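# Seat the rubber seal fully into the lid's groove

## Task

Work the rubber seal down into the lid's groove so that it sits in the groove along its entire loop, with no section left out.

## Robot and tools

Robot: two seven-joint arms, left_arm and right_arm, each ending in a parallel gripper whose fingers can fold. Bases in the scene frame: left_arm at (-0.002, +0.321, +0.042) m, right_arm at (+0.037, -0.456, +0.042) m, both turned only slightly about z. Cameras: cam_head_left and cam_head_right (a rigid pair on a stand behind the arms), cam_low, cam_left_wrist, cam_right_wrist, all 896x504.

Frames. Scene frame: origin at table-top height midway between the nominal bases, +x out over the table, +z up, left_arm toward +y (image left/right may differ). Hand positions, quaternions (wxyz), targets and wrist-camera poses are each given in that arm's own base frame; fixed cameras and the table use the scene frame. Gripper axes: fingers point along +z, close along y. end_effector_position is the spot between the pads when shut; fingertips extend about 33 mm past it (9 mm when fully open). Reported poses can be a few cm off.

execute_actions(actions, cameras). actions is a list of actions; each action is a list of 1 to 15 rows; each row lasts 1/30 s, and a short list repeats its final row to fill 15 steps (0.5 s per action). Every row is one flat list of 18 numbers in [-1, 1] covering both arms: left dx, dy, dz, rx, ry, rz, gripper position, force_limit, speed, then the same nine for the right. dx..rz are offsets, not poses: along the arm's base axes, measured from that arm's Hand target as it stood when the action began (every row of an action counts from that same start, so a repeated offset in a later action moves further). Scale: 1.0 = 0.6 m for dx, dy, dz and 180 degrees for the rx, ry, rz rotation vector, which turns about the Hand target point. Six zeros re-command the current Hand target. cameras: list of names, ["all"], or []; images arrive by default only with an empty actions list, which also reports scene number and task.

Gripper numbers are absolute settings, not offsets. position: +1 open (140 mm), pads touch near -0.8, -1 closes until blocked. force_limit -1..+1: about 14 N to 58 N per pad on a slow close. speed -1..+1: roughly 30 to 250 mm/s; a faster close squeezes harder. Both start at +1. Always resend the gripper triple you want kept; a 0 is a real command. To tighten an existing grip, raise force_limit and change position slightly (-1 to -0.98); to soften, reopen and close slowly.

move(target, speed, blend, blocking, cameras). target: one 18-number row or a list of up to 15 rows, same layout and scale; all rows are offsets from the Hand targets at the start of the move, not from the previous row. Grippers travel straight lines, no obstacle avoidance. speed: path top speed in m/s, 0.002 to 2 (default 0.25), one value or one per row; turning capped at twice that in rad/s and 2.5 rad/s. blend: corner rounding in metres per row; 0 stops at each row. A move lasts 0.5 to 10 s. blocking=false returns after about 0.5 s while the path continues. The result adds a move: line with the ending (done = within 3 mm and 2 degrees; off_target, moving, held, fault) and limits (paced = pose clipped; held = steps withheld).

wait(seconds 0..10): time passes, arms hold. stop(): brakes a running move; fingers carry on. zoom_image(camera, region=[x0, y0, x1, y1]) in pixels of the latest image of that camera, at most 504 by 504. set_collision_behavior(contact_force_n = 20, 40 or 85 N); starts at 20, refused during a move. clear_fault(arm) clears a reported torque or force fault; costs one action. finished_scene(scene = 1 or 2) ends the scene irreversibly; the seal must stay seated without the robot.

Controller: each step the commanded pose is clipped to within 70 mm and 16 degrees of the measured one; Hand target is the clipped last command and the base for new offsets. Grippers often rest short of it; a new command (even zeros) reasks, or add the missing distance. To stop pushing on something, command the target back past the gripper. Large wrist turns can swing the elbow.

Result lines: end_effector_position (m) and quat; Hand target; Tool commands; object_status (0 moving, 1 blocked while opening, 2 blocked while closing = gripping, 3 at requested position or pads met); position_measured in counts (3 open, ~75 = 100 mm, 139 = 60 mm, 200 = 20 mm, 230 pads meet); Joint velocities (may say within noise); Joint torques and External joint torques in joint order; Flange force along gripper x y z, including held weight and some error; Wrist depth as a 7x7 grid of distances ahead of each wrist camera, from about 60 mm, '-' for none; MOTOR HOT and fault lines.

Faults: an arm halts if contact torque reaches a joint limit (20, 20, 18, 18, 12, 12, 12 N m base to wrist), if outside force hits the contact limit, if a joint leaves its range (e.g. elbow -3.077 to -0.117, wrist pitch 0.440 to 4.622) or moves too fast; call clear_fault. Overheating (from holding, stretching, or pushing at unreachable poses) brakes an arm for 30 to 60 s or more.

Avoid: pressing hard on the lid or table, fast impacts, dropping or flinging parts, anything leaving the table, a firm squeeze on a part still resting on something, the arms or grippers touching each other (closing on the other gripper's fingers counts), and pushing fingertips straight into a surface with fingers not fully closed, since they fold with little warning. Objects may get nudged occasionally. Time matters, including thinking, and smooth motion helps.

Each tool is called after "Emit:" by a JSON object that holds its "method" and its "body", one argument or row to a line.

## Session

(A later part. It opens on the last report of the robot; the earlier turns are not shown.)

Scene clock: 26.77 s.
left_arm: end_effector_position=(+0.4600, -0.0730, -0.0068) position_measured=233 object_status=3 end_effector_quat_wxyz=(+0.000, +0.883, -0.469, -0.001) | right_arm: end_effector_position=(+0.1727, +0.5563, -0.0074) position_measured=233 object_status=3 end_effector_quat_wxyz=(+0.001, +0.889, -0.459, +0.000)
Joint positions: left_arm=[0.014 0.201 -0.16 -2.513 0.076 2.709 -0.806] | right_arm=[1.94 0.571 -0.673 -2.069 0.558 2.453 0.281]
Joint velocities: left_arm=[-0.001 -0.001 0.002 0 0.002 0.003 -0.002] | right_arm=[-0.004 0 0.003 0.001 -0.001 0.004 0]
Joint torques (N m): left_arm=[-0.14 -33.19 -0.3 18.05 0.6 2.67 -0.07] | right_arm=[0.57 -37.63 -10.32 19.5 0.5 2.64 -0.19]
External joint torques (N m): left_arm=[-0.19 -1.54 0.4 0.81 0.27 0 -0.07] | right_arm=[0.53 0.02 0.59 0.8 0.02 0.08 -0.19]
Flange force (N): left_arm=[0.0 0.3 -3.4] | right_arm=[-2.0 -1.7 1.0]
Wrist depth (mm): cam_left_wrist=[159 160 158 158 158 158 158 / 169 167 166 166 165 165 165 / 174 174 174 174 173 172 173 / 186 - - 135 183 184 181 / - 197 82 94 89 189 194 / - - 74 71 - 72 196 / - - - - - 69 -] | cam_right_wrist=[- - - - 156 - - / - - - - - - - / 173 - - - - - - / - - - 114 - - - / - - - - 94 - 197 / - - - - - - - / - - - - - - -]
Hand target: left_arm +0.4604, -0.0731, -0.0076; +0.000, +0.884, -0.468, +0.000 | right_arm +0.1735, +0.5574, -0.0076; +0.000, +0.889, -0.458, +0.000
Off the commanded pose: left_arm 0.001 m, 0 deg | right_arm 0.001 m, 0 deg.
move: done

Emit:
{"method": "move", "body": {
  "target": [
    [0,0,-0.0033,0,0,0,-1,-1,0,0,0,-0.0033,0,0,0,-1,-1,0],
    [0,0,-0.0067,0,0,0,-1,-1,0,0,0,-0.0067,0,0,0,-1,-1,0]
  ],
  "speed": 0.01
}}

Emit:
{"method": "move", "body": {
  "target": [0,0,-0.0033,0,0,0,-1,-1,0,0,0,-0.0033,0,0,0,-1,-1,0],
  "speed": 0.01
}}

Emit:
{"method": "move", "body": {
  "target": [0,0,-0.0033,0,0,0,-1,-1,0,0,0,-0.0033,0,0,0,-1,-1,0],
  "speed": 0.01,
  "cameras": ["all"]
}}

Scene clock: 28.40 s.
left_arm: end_effector_position=(+0.4600, -0.0730, -0.0108) position_measured=233 object_status=3 end_effector_quat_wxyz=(+0.000, +0.883, -0.469, -0.001) | right_arm: end_effector_position=(+0.1727, +0.5564, -0.0114) position_measured=233 object_status=3 end_effector_quat_wxyz=(+0.001, +0.889, -0.459, +0.000)
Joint positions: left_arm=[0.009 0.212 -0.154 -2.512 0.078 2.719 -0.808] | right_arm=[1.928 0.576 -0.66 -2.068 0.559 2.461 0.281]
Joint velocities: left_arm=[-0.002 0 0.003 0 0.001 0.004 -0.001] | right_arm=[within noise]
Joint torques (N m): left_arm=[-0.39 -33.42 0.02 17.7 0.61 2.63 -0.13] | right_arm=[-0.92 -38 -10.21 19.4 0.48 2.71 -0.18]
External joint torques (N m): left_arm=[-0.43 -1.73 0.74 0.81 0.28 -0.01 -0.13] | right_arm=[-0.95 -0.15 0.56 0.9 0.01 0.17 -0.18]
Flange force (N): left_arm=[0.1 0.7 -3.7] | right_arm=[-1.4 -4.6 2.6]
Wrist depth (mm): cam_left_wrist=[156 157 155 154 155 154 154 / 162 164 162 162 160 162 162 / 171 171 169 170 170 167 170 / 180 180 177 176 178 178 178 / 190 191 82 94 89 185 188 / 201 - 74 71 - 72 197 / - - - - - 69 -] | cam_right_wrist=[152 - - - - - 153 / 160 - - - 161 159 - / - - - - - - - / - - - 141 - - - / - - - - 94 - - / - - - - - - - / - - - - - - -]
Hand target: left_arm +0.4604, -0.0731, -0.0116; +0.000, +0.884, -0.468, +0.000 | right_arm +0.1735, +0.5574, -0.0116; +0.000, +0.889, -0.458, +0.000
Off the commanded pose: left_arm 0.001 m, 0 deg | right_arm 0.001 m, 0 deg.
move: done

Scene clock: 29.13 s.
left_arm: end_effector_position=(+0.4599, -0.0730, -0.0127) position_measured=233 object_status=3 end_effector_quat_wxyz=(+0.000, +0.883, -0.469, -0.001) | right_arm: end_effector_position=(+0.1726, +0.5565, -0.0133) position_measured=233 object_status=3 end_effector_quat_wxyz=(+0.001, +0.889, -0.459, +0.000)
Joint positions: left_arm=[0.005 0.217 -0.15 -2.512 0.079 2.724 -0.809] | right_arm=[1.922 0.578 -0.652 -2.068 0.559 2.465 0.281]
Joint velocities: left_arm=[within noise] | right_arm=[-0.003 -0.001 0.004 0 -0.001 0.004 -0.001]
Joint torques (N m): left_arm=[0.21 -33.3 -0.22 17.65 0.55 2.81 -0.16] | right_arm=[0.38 -38.02 -10.53 19.3 0.49 2.71 -0.19]
External joint torques (N m): left_arm=[0.25 -1.36 0.57 0.69 0.22 0.14 -0.16] | right_arm=[0.29 0.06 0.15 0.74 0.03 0.16 -0.19]
Flange force (N): left_arm=[-0.5 0.1 -2.6] | right_arm=[-1.5 -1.8 0.8]
Wrist depth (mm): cam_left_wrist=[153 155 153 153 153 152 152 / 161 162 159 160 159 161 158 / 169 166 168 169 168 168 169 / 178 179 178 150 175 176 178 / 188 188 83 94 89 182 186 / 199 - 74 71 - 72 193 / - - - - - 69 -] | cam_right_wrist=[- - - - - - - / - - - - 158 - - / - - 170 166 166 - - / - - 175 115 - - 176 / - - - - 94 - - / - - - - - - - / - - - - - - -]
Hand target: left_arm +0.4604, -0.0731, -0.0136; +0.000, +0.884, -0.468, +0.000 | right_arm +0.1735, +0.5574, -0.0136; +0.000, +0.889, -0.458, +0.000
Off the commanded pose: left_arm 0.001 m, 0 deg | right_arm 0.001 m, 0 deg.
move: done

Scene clock: 29.83 s.
left_arm: end_effector_position=(+0.4599, -0.0730, -0.0127) position_measured=233 object_status=3 end_effector_quat_wxyz=(+0.000, +0.883, -0.469, -0.001) | right_arm: end_effector_position=(+0.1726, +0.5565, -0.0148) position_measured=233 object_status=3 end_effector_quat_wxyz=(+0.001, +0.889, -0.459, +0.000)
Joint positions: left_arm=[0.001 0.218 -0.147 -2.511 0.08 2.724 -0.81] | right_arm=[1.917 0.58 -0.647 -2.067 0.559 2.468 0.281]
Joint torques (N m): left_arm=[0.22 -29.83 0.44 17.87 0.61 3.71 -0.14] | right_arm=[-0.57 -36.53 -10.1 19.27 0.66 3.08 -0.19]
External joint torques (N m): left_arm=[0.26 2.14 1.21 0.93 0.29 1.04 -0.14] | right_arm=[-0.78 1.52 0.38 0.8 0.2 0.54 -0.19]
Flange force (N): left_arm=[3.9 -5.1 9.9] | right_arm=[-2.9 -6.4 6.4]
Wrist depth (mm): cam_left_wrist=[152 152 152 153 154 152 153 / 161 162 161 159 158 160 159 / 169 169 168 168 170 163 168 / 177 177 177 135 174 179 176 / 188 187 83 94 89 90 186 / 199 - 74 71 - 72 194 / - - - - - 69 -] | cam_right_wrist=[- - - - - - - / - - - 156 157 - - / - - 166 166 - - - / - - - 115 - - - / 186 - - - 94 - - / - - - - - - - / - - - - - - -]
Hand target: left_arm +0.4604, -0.0731, -0.0156; +0.000, +0.884, -0.468, +0.000 | right_arm +0.1735, +0.5574, -0.0156; +0.000, +0.889, -0.458, +0.000
Off the commanded pose: left_arm 0.003 m, 0 deg | right_arm 0.002 m, 0 deg.
move: done
camera_calibration:
cam_left_wrist: T_world_to_cam=[[-0.823397, -0.567378, 0.00995649, 0.346311], [-0.534052, 0.780727, 0.32443, 0.315754], [-0.191848, 0.261818, -0.945857, 0.233748], [0, 0, 0, 1]] pos_world=[0.498625, -0.111227, 0.115204]
cam_right_wrist: T_world_to_cam=[[-0.810073, -0.586253, 0.00937695, 0.471243], [-0.548996, 0.764013, 0.33895, -0.326755], [-0.205875, 0.269427, -0.940758, 0.0166923], [0, 0, 0, 1]] pos_world=[0.20579, 0.521416, 0.122038]

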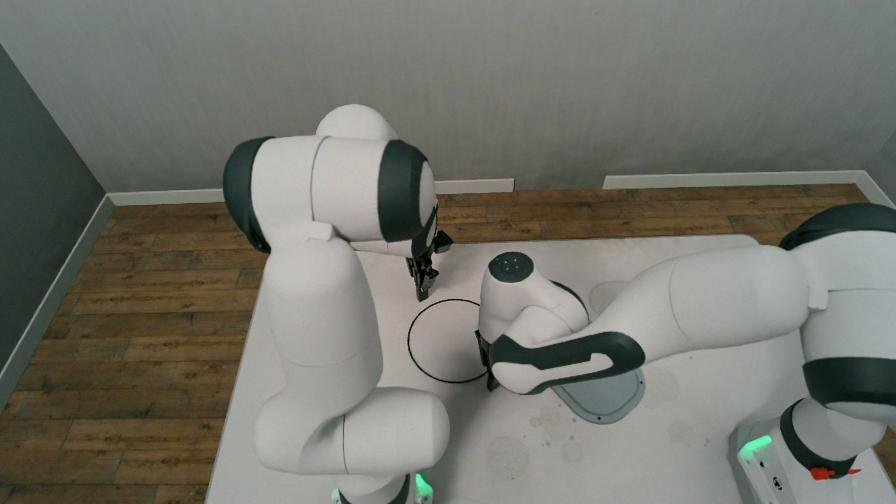

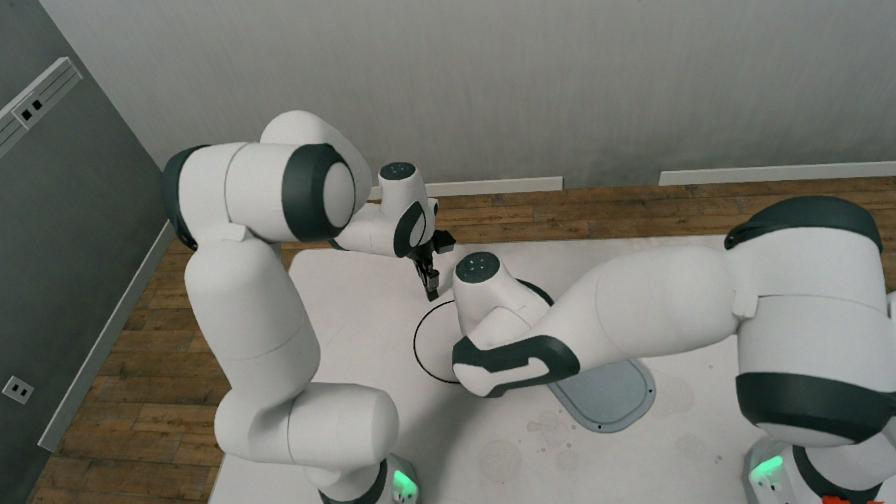

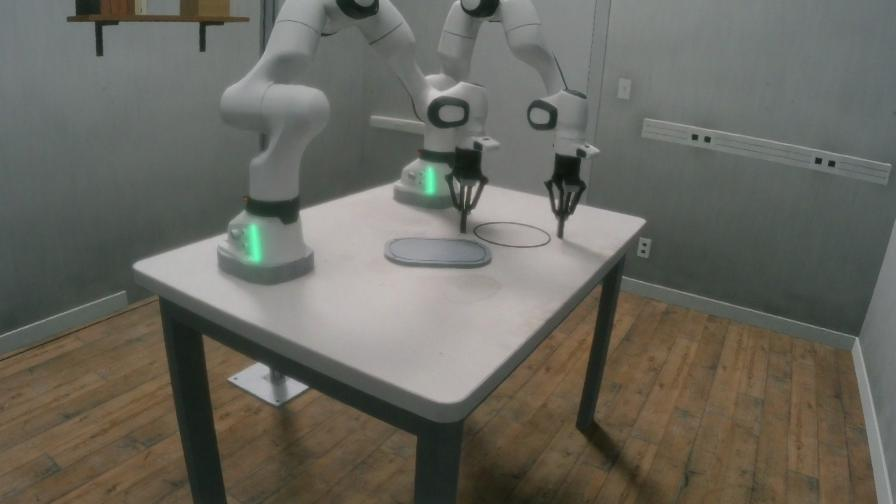

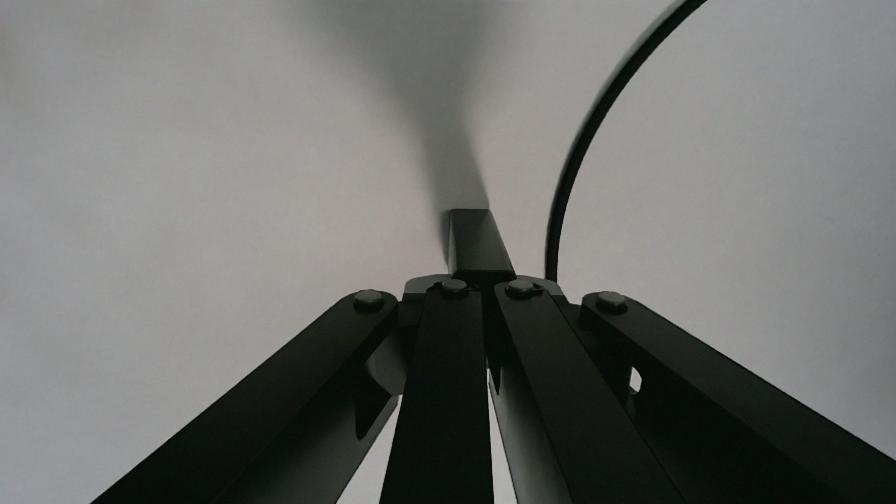

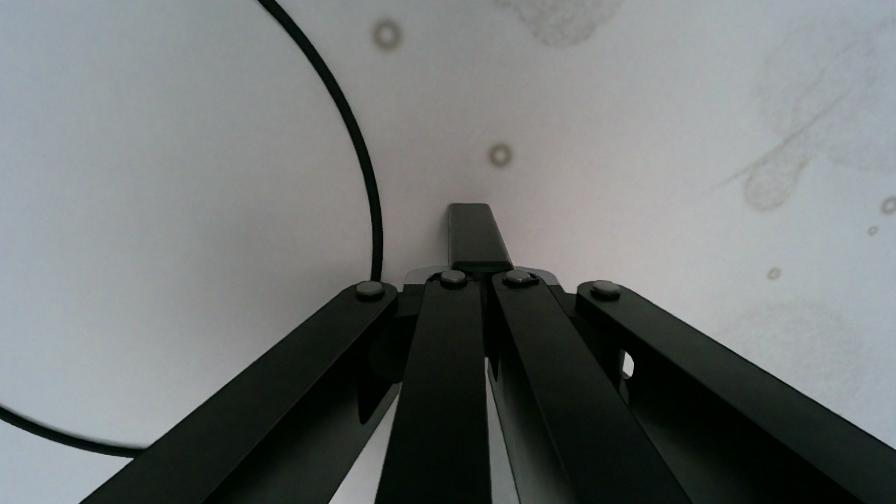

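Emit:
{"method": "move", "body": {
  "target": [
    [0,0,0.04,0,0,0,-0.56,-1,0,0,0,0.04,0,0,0,-0.56,-1,0],
    [-0.0478,-0.0168,0.04,0,0,0,-0.56,-1,0,0.0422,0.047,0.04,0,0,0,-0.56,-1,0],
    [-0.0478,-0.0168,0.012,0,0,0,-0.56,-1,0,0.0422,0.047,0.009,0,0,0,-0.56,-1,0]
  ],
  "speed": 0.08,
  "cameras": ["cam_left_wrist","cam_right_wrist"]
}}

Scene clock: 33.87 s.
left_arm: end_effector_position=(+0.4313, -0.0830, -0.0076) position_measured=200 object_status=3 end_effector_quat_wxyz=(+0.000, +0.883, -0.470, -0.001) | right_arm: end_effector_position=(+0.1982, +0.5839, -0.0109) position_measured=200 object_status=3 end_effector_quat_wxyz=(+0.002, +0.888, -0.459, +0.001)
Joint positions: left_arm=[-0.012 0.148 -0.167 -2.6 0.063 2.744 -0.829] | right_arm=[1.842 0.649 -0.627 -1.931 0.549 2.399 0.277]
Joint velocities: left_arm=[-0.001 0.002 0.001 -0.001 0 0.004 -0.006] | right_arm=[-0.002 0 0.002 -0.001 0.001 0.003 -0.001]
Joint torques (N m): left_arm=[-0.54 -30.76 0.14 17.3 0.58 2.62 -0.12] | right_arm=[0.13 -41.96 -11.07 20.04 0.53 2.78 -0.25]
External joint torques (N m): left_arm=[-0.55 -1.62 0.69 0.86 0.27 -0.01 -0.12] | right_arm=[0.1 -0.47 0.52 0.77 0.03 0.23 -0.25]
Flange force (N): left_arm=[0.4 0.5 -3.6] | right_arm=[-0.9 -1.5 0.5]
Wrist depth (mm): cam_left_wrist=[158 158 158 157 157 157 157 / - 166 167 166 165 165 163 / - 174 174 173 173 173 172 / 184 183 188 179 152 182 182 / - 193 93 186 95 91 191 / - - 78 202 - 71 197 / - - - - - - -] | cam_right_wrist=[155 154 - - - - - / - 160 - - - - - / - - - - - 171 - / - - - 146 - - 182 / - - 82 - - - 193 / - - - - - - - / - - - - - - -]
Hand target: left_arm +0.4317, -0.0831, -0.0084; +0.000, +0.884, -0.468, +0.000 | right_arm +0.1989, +0.5856, -0.0102; +0.000, +0.889, -0.458, +0.000
Off the commanded pose: left_arm 0.001 m, 0 deg | right_arm 0.002 m, 0 deg.
move: done
camera_calibration:
cam_left_wrist: T_world_to_cam=[[-0.823886, -0.566659, 0.0104418, 0.317267], [-0.533368, 0.78145, 0.323813, 0.306313], [-0.191651, 0.261216, -0.946063, 0.235612], [0, 0, 0, 1]] pos_world=[0.469925, -0.121132, 0.120403]
cam_right_wrist: T_world_to_cam=[[-0.810761, -0.585298, 0.00961251, 0.50763], [-0.54854, 0.765372, 0.336614, -0.33593], [-0.204377, 0.267641, -0.941594, 0.0190421], [0, 0, 0, 1]] pos_world=[0.231187, 0.54913, 0.126129]
Images, in order (width x height): cam_left_wrist 896x504, cam_right_wrist 896x504.

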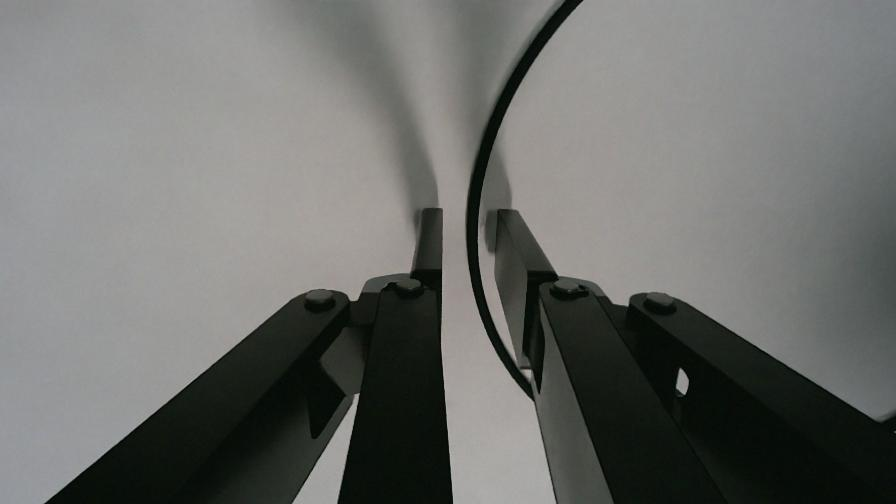

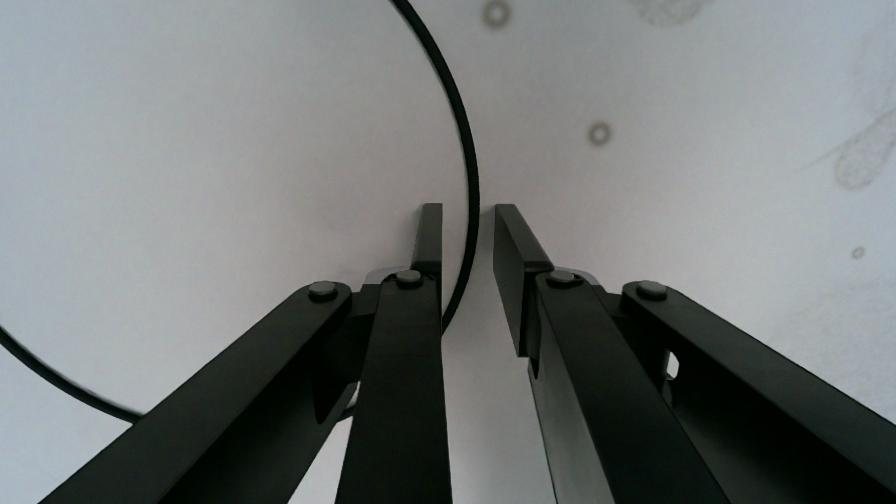

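Emit:
{"method": "move", "body": {
  "target": [
    [0.0047,-0.0068,-0.001,0,0,0,-0.56,-1,0,0.0097,-0.0238,-0.001,0,0,0,-0.56,-1,0],
    [0.0047,-0.0068,-0.007,0,0,0,-0.56,-1,0,0.0097,-0.0238,-0.004,0,0,0,-0.56,-1,0]
  ],
  "speed": 0.03,
  "cameras": ["cam_left_wrist","cam_right_wrist"]
}}

Scene clock: 35.97 s.
left_arm: end_effector_position=(+0.4341, -0.0871, -0.0118) position_measured=200 object_status=3 end_effector_quat_wxyz=(+0.000, +0.883, -0.469, -0.001) | right_arm: end_effector_position=(+0.2038, +0.5722, -0.0115) position_measured=200 object_status=3 end_effector_quat_wxyz=(+0.000, +0.888, -0.459, +0.000)
Joint positions: left_arm=[-0.023 0.168 -0.163 -2.587 0.071 2.751 -0.843] | right_arm=[1.836 0.624 -0.626 -1.975 0.549 2.426 0.256]
Joint velocities: left_arm=[-0.003 0.001 0.001 -0.001 0.001 0.004 -0.003] | right_arm=[within noise]
Joint torques (N m): left_arm=[-0.06 -31.34 0.1 17.18 0.55 2.71 -0.16] | right_arm=[1.04 -40.94 -10.33 19.26 0.51 2.77 -0.29]
External joint torques (N m): left_arm=[-0.04 -1.6 0.72 0.78 0.24 0.06 -0.16] | right_arm=[0.95 -0.53 0.76 0.25 0.02 0.22 -0.29]
Flange force (N): left_arm=[-0.3 0.3 -3.4] | right_arm=[0.0 1.9 -0.2]
Wrist depth (mm): cam_left_wrist=[- 154 155 154 154 156 154 / 162 160 161 161 161 160 160 / 168 170 168 168 169 171 168 / - 179 179 175 176 179 176 / 188 186 93 183 96 92 - / 197 - 78 194 - 71 - / - - - - - - -] | cam_right_wrist=[- - 153 - - - - / - - - - - - - / - 169 - - 169 - - / - - - 146 - - 177 / - - 82 - - - - / - - - - - - - / - - - - - - -]
Hand target: left_arm +0.4345, -0.0872, -0.0126; +0.000, +0.884, -0.468, +0.000 | right_arm +0.2047, +0.5713, -0.0126; +0.000, +0.889, -0.458, +0.000
Off the commanded pose: left_arm 0.001 m, 0 deg | right_arm 0.002 m, 0 deg.
move: done
camera_calibration:
cam_left_wrist: T_world_to_cam=[[-0.823522, -0.567187, 0.010514, 0.31713], [-0.533857, 0.781132, 0.323773, 0.31262], [-0.191853, 0.261022, -0.946076, 0.233338], [0, 0, 0, 1]] pos_world=[0.472824, -0.125232, 0.116203]
cam_right_wrist: T_world_to_cam=[[-0.810896, -0.585147, 0.00703701, 0.505185], [-0.548228, 0.76383, 0.340602, -0.322798], [-0.204677, 0.272335, -0.940181, 0.0200467], [0, 0, 0, 1]] pos_world=[0.236789, 0.536711, 0.125238]
Images, in order (width x height): cam_left_wrist 896x504, cam_right_wrist 896x504.

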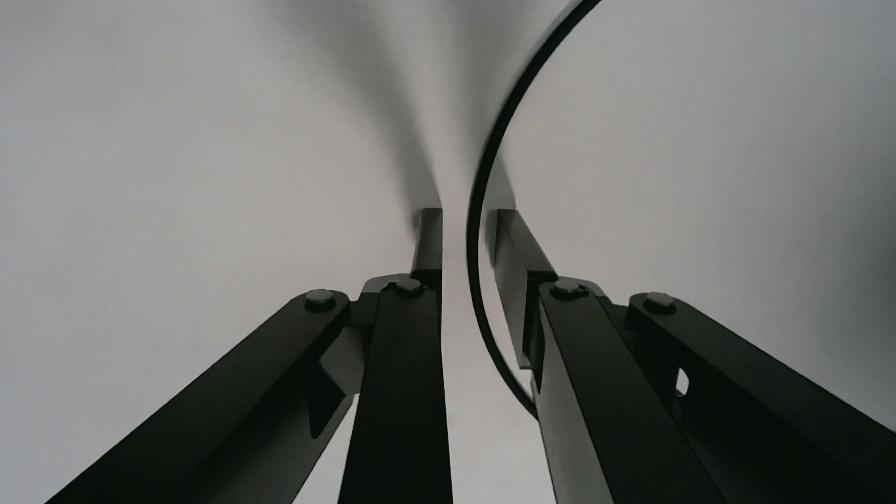

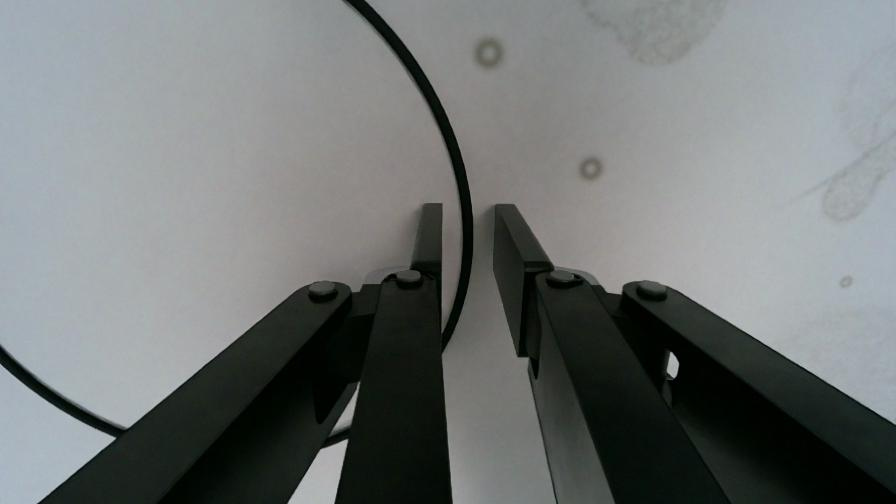

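Emit:
{"method": "move", "body": {
  "target": [
    [0,0,0,0,0,0,-0.56,-1,0,0,0,-0.0033,0,0,0,-0.56,-1,0],
    [0,0,0,0,0,0,-1,-1,-1,0,0,-0.0033,0,0,0,-1,-1,-1]
  ],
  "speed": 0.03,
  "cameras": ["cam_left_wrist","cam_right_wrist"]
}}

Scene clock: 37.67 s.
left_arm: end_effector_position=(+0.4343, -0.0871, -0.0118) position_measured=225 object_status=2 end_effector_quat_wxyz=(+0.000, +0.883, -0.469, +0.000) | right_arm: end_effector_position=(+0.2038, +0.5723, -0.0133) position_measured=225 object_status=0 end_effector_quat_wxyz=(+0.000, +0.889, -0.459, +0.000)
Joint positions: left_arm=[-0.025 0.168 -0.161 -2.587 0.071 2.752 -0.844] | right_arm=[1.831 0.626 -0.62 -1.975 0.549 2.43 0.255]
Joint torques (N m): left_arm=[-0.32 -31.35 -0.04 17.23 0.42 2.68 -0.14] | right_arm=[0.35 -40.76 -10.86 19.3 0.5 2.76 -0.19]
External joint torques (N m): left_arm=[-0.32 -1.55 0.56 0.82 0.11 0.02 -0.14] | right_arm=[0.29 -0.14 0.22 0.26 0.02 0.2 -0.19]
Flange force (N): left_arm=[0.1 0.5 -3.6] | right_arm=[-0.1 0.1 0.3]
Wrist depth (mm): cam_left_wrist=[154 155 155 153 154 154 154 / - - - 161 161 162 - / 169 170 169 169 169 169 168 / 179 179 178 150 176 177 176 / - 189 83 88 89 84 187 / 200 - - - - 70 195 / - - - - - 68 -] | cam_right_wrist=[- - - - 153 - - / - 163 - - - - - / - - - 168 - - - / - - - 126 - - - / - - - - 94 - - / - - - - - - - / - - - - - - -]
Hand target: left_arm +0.4345, -0.0872, -0.0126; +0.000, +0.884, -0.468, +0.000 | right_arm +0.2047, +0.5713, -0.0145; +0.000, +0.889, -0.458, +0.000
Off the commanded pose: left_arm 0.001 m, 0 deg | right_arm 0.002 m, 0 deg.
move: done
camera_calibration:
cam_left_wrist: T_world_to_cam=[[-0.823101, -0.56781, 0.00981634, 0.317019], [-0.534687, 0.780677, 0.323501, 0.313042], [-0.191351, 0.261025, -0.946177, 0.233133], [0, 0, 0, 1]] pos_world=[0.472928, -0.125231, 0.116203]
cam_right_wrist: T_world_to_cam=[[-0.810173, -0.586151, 0.00675585, 0.505675], [-0.549143, 0.762952, 0.341096, -0.321498], [-0.205088, 0.272637, -0.940004, 0.0182913], [0, 0, 0, 1]] pos_world=[0.236887, 0.536702, 0.123439]
Images, in order (width x height): cam_left_wrist 896x504, cam_right_wrist 896x504.

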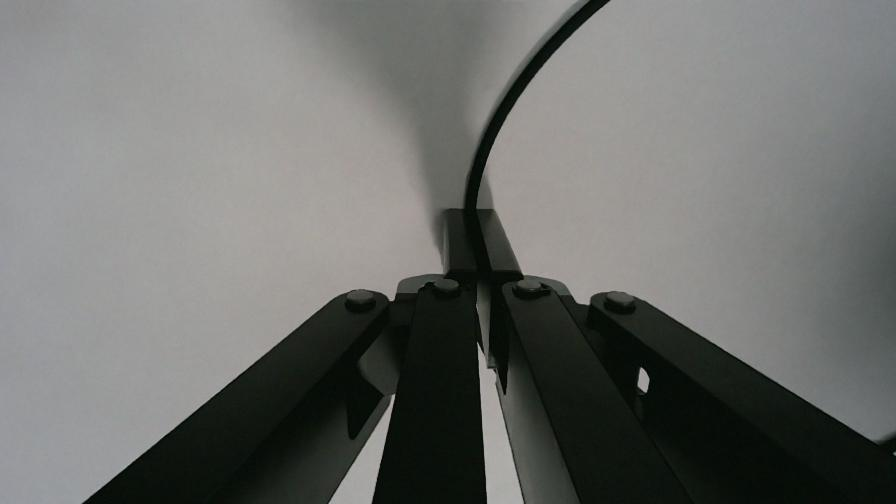

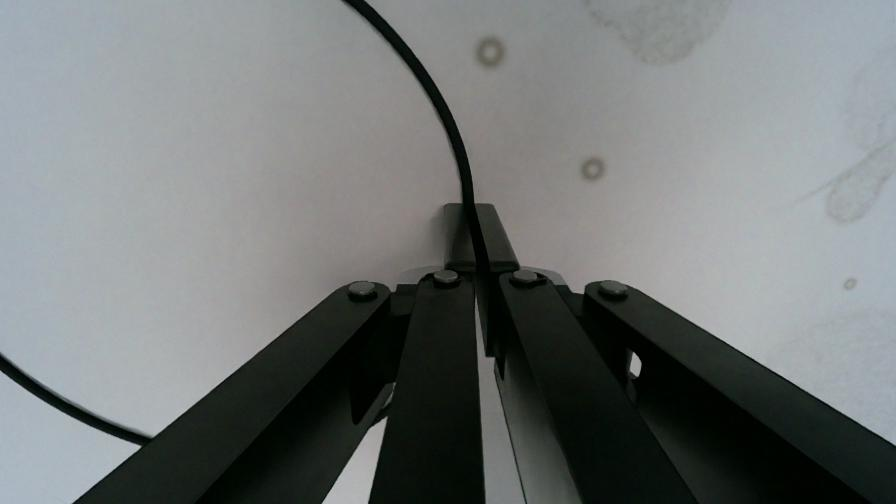

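Emit:
{"method": "move", "body": {
  "target": [0,0,0.11,0,0,0,-1,-1,-1,0,0,0.11,0,0,0,-1,-1,-1],
  "speed": 0.06,
  "cameras": ["all"]
}}

Emit:
{"method": "zoom_image", "body": {
  "camera": "cam_low",
  "region": [380, 140, 600, 280]
}}

Scene clock: 39.70 s.
left_arm: end_effector_position=(+0.4349, -0.0862, +0.0526) position_measured=225 object_status=2 end_effector_quat_wxyz=(-0.001, +0.885, -0.466, +0.000) | right_arm: end_effector_position=(+0.2054, +0.5720, +0.0516) position_measured=225 object_status=2 end_effector_quat_wxyz=(-0.002, +0.890, -0.457, -0.001)
Joint positions: left_arm=[-0.022 -0.012 -0.175 -2.583 0.001 2.571 -0.8] | right_arm=[1.912 0.511 -0.727 -1.982 0.465 2.326 0.3]
Joint velocities: left_arm=[0 -0.001 -0.001 0.001 -0.002 -0.005 0.003] | right_arm=[0 0 0 0 0 -0.004 0.004]
Joint torques (N m): left_arm=[-0.05 -29.38 0.02 19.66 0.1 2.34 0.44] | right_arm=[1.7 -37.67 -11.34 21.22 0.58 2.29 0.29]
External joint torques (N m): left_arm=[-0.01 -2.83 0.01 0.33 -0.33 -0.32 0.44] | right_arm=[1.62 -0.57 -0.88 0.55 0.04 -0.27 0.29]
Flange force (N): left_arm=[-5.4 3.8 -8.9] | right_arm=[-0.8 3.7 -4.5]
Wrist depth (mm): cam_left_wrist=[216 - 213 212 213 214 211 / 226 225 225 - - - 222 / 234 234 - - - 235 234 / 251 246 251 135 - 247 245 / 264 262 83 88 89 84 242 / 278 - - - - 70 - / - - - - - 68 -] | cam_right_wrist=[- - - - - - - / - - - - - - - / - - - - - - - / - - - 126 - - - / - - - - 94 - - / - - - - - - - / - - - - - - -]
Hand target: left_arm +0.4345, -0.0872, +0.0534; +0.000, +0.884, -0.468, +0.000 | right_arm +0.2047, +0.5713, +0.0515; +0.000, +0.889, -0.458, +0.000
Off the commanded pose: left_arm 0.001 m, 0 deg | right_arm 0.001 m, 0 deg.
move: done
camera_calibration:
cam_left_wrist: T_world_to_cam=[[-0.818733, -0.574125, 0.00760064, 0.315113], [-0.541004, 0.7758, 0.32473, 0.294087], [-0.192332, 0.261755, -0.945776, 0.294466], [0, 0, 0, 1]] pos_world=[0.473731, -0.124317, 0.180605]
cam_right_wrist: T_world_to_cam=[[-0.807639, -0.589656, 0.0050045, 0.507879], [-0.552597, 0.759787, 0.342577, -0.340157], [-0.205805, 0.273913, -0.939476, 0.0790354], [0, 0, 0, 1]] pos_world=[0.238479, 0.536272, 0.18824]

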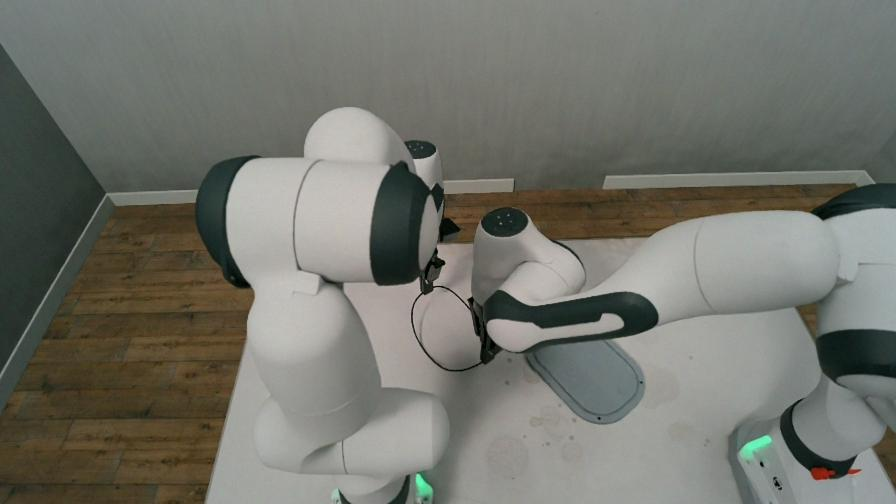

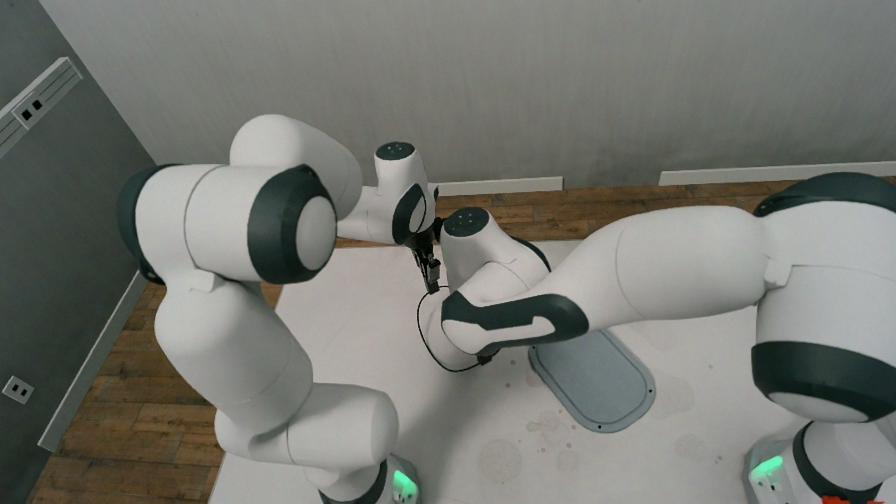

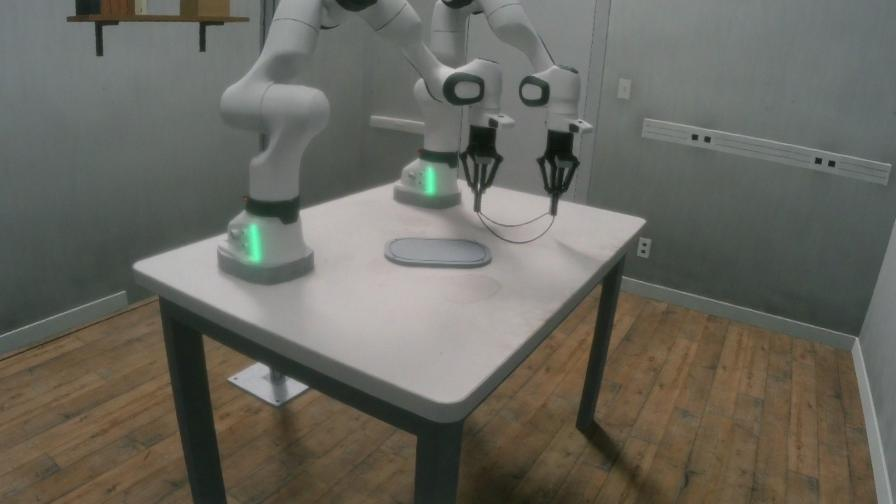

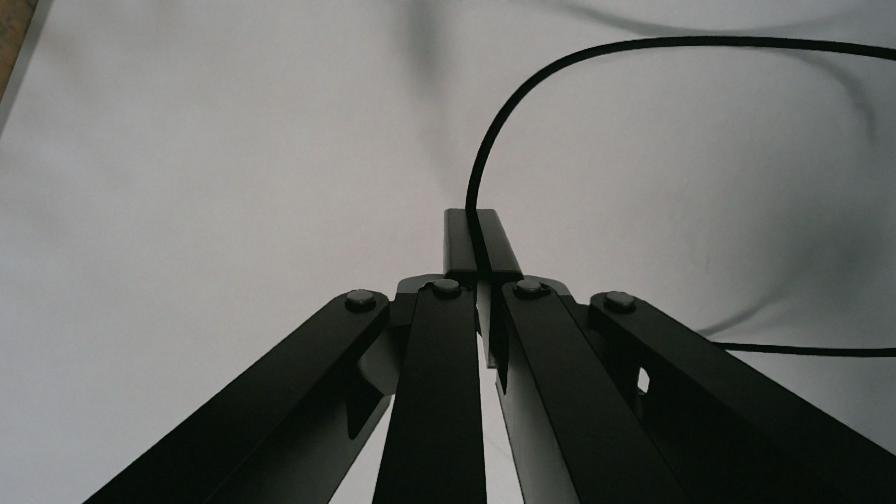

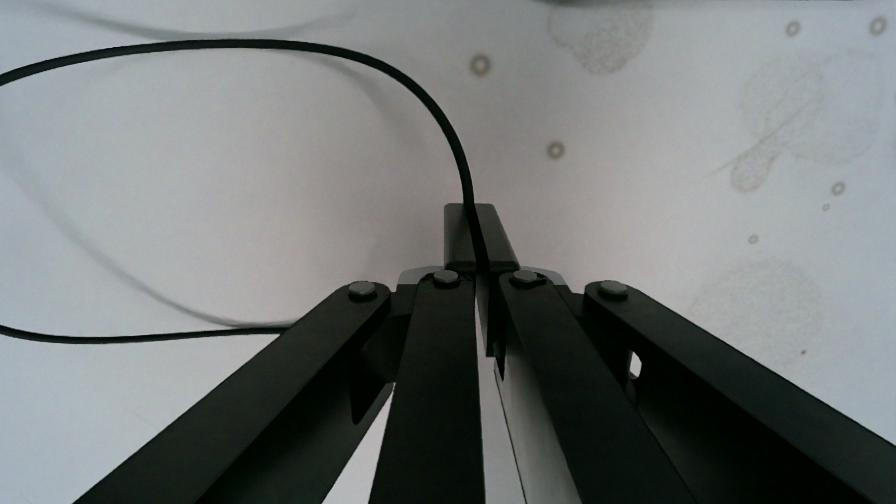

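Scaled by 2.291 from the camera's 896x504 image, which has a finer 1280x720 frame.

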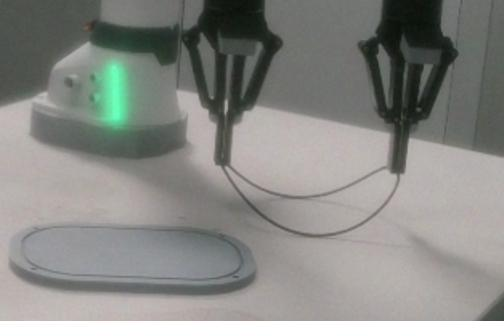

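Emit:
{"method": "move", "body": {
  "target": [
    [0,0,0.1,0,0,0,-1,-1,-1,0,0,0.1,0,0,0,-1,-1,-1],
    [-0.11,-0.464,0.1,0,0,0,-1,-1,-1,-0.1447,-0.4998,0.1,0,0,0,-1,-1,-1]
  ],
  "speed": 0.12,
  "blend": [0.03,0],
  "cameras": ["all"]
}}

Emit:
{"method": "zoom_image", "body": {
  "camera": "cam_low",
  "region": [330, 140, 550, 280]
}}

Scene clock: 45.00 s.
left_arm: end_effector_position=(+0.3689, -0.3663, +0.1145) position_measured=225 object_status=2 end_effector_quat_wxyz=(+0.001, +0.883, -0.470, +0.001) | right_arm: end_effector_position=(+0.1184, +0.2727, +0.1119) position_measured=225 object_status=2 end_effector_quat_wxyz=(-0.001, +0.890, -0.456, +0.000)
Joint positions: left_arm=[-0.255 0.064 -0.528 -2.294 0.044 2.352 -1.406] | right_arm=[1.659 -0.749 -0.593 -2.96 -0.508 2.24 0.908]
Joint velocities: left_arm=[0.001 0.001 0 0.001 0 0.001 -0.006] | right_arm=[within noise]
Joint torques (N m): left_arm=[0.03 -30.14 -0.72 22.86 0.91 2.38 -0.22] | right_arm=[0.35 -4.27 6.92 20.41 0.66 2.22 0.18]
External joint torques (N m): left_arm=[0.05 -1.65 0.24 0.63 0.29 -0.3 -0.22] | right_arm=[0.36 -0.99 0.62 -0.01 0.06 -0.27 0.18]
Flange force (N): left_arm=[-1.6 0.5 -3.8] | right_arm=[1.3 5.0 -4.8]
Wrist depth (mm): cam_left_wrist=[269 273 - - 268 - 269 / - - - 281 274 274 268 / - - 298 288 286 284 - / - - 315 123 298 301 296 / - - 82 88 89 312 323 / - - - - - 70 - / - - - - - 68 -] | cam_right_wrist=[252 250 249 257 - - 238 / 262 261 - 267 - 277 - / 280 276 290 - - - 291 / - 292 - 127 - - - / - - - - 94 - - / 345 - - - - - - / - - - - - - -]
Hand target: left_arm +0.3685, -0.3656, +0.1134; +0.000, +0.884, -0.468, +0.000 | right_arm +0.1179, +0.2715, +0.1115; +0.000, +0.889, -0.458, +0.000
Off the commanded pose: left_arm 0.001 m, 0 deg | right_arm 0.001 m, 0 deg.
move: done
camera_calibration:
cam_left_wrist: T_world_to_cam=[[-0.824324, -0.566032, 0.00983543, 0.10455], [-0.533658, 0.782741, 0.320196, 0.455958], [-0.18894, 0.258696, -0.9473, 0.411408], [0, 0, 0, 1]] pos_world=[0.407241, -0.404148, 0.242702]
cam_right_wrist: T_world_to_cam=[[-0.806042, -0.591843, 0.00426756, 0.261452], [-0.555254, 0.758668, 0.340756, -0.180623], [-0.204912, 0.272294, -0.940142, 0.20018], [0, 0, 0, 1]] pos_world=[0.151468, 0.237264, 0.24863]

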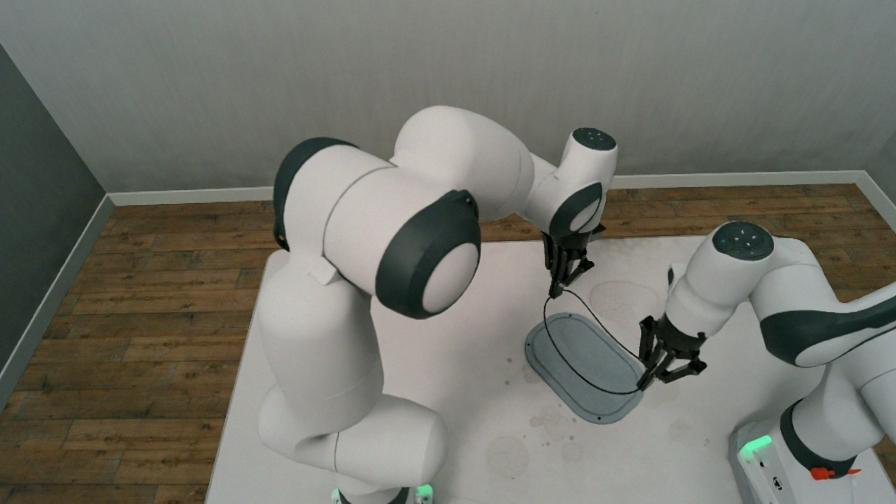

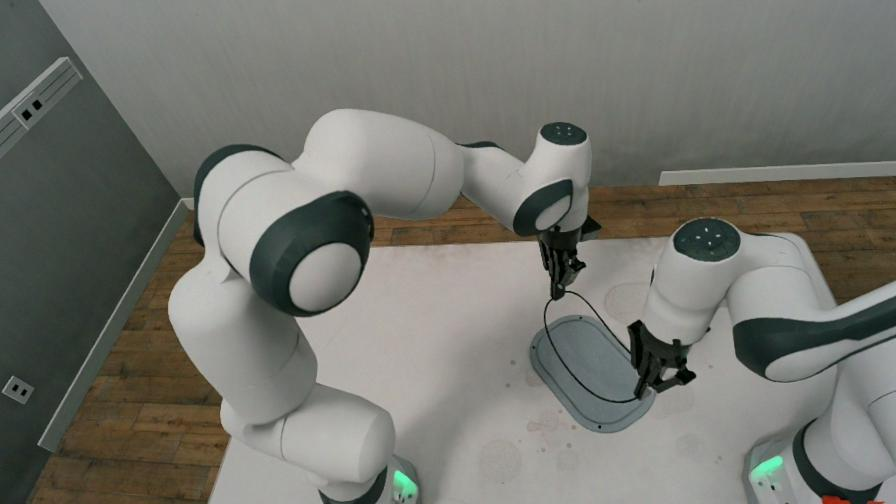

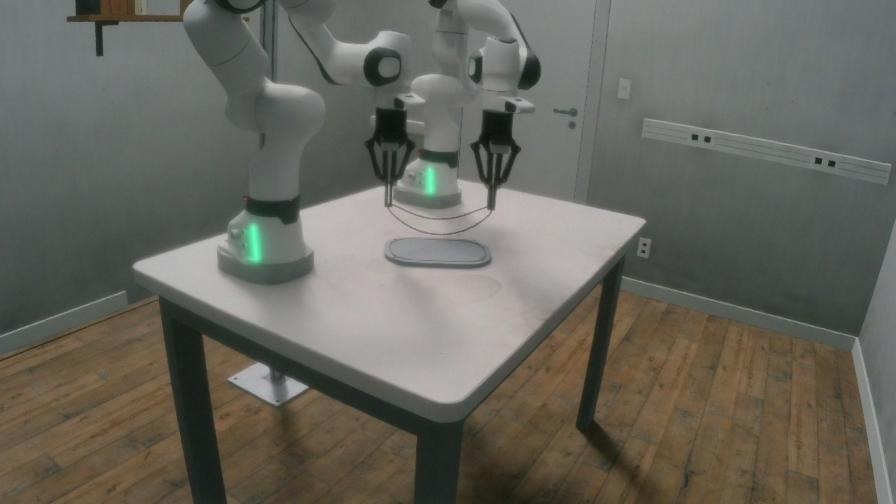

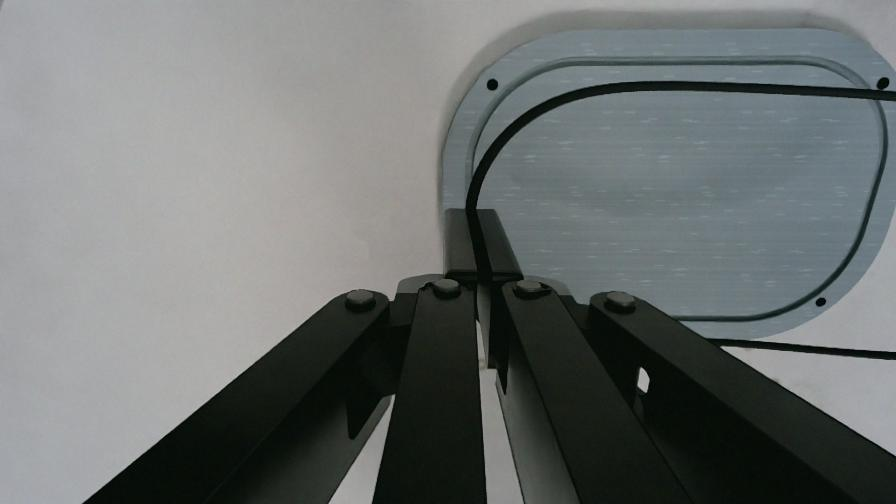

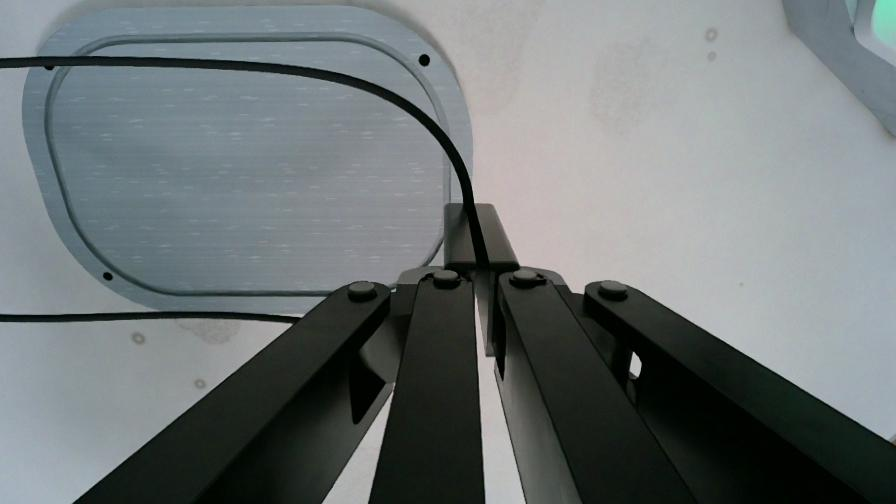

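Scaled by 2.291 from the camera's 896x504 image, which has a finer 1280x720 frame.

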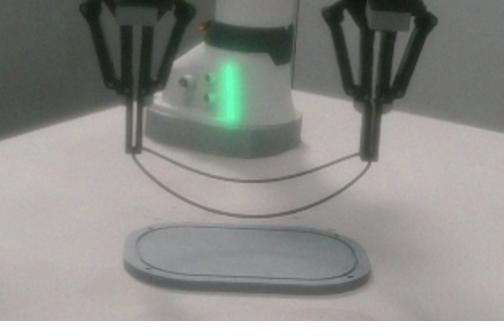

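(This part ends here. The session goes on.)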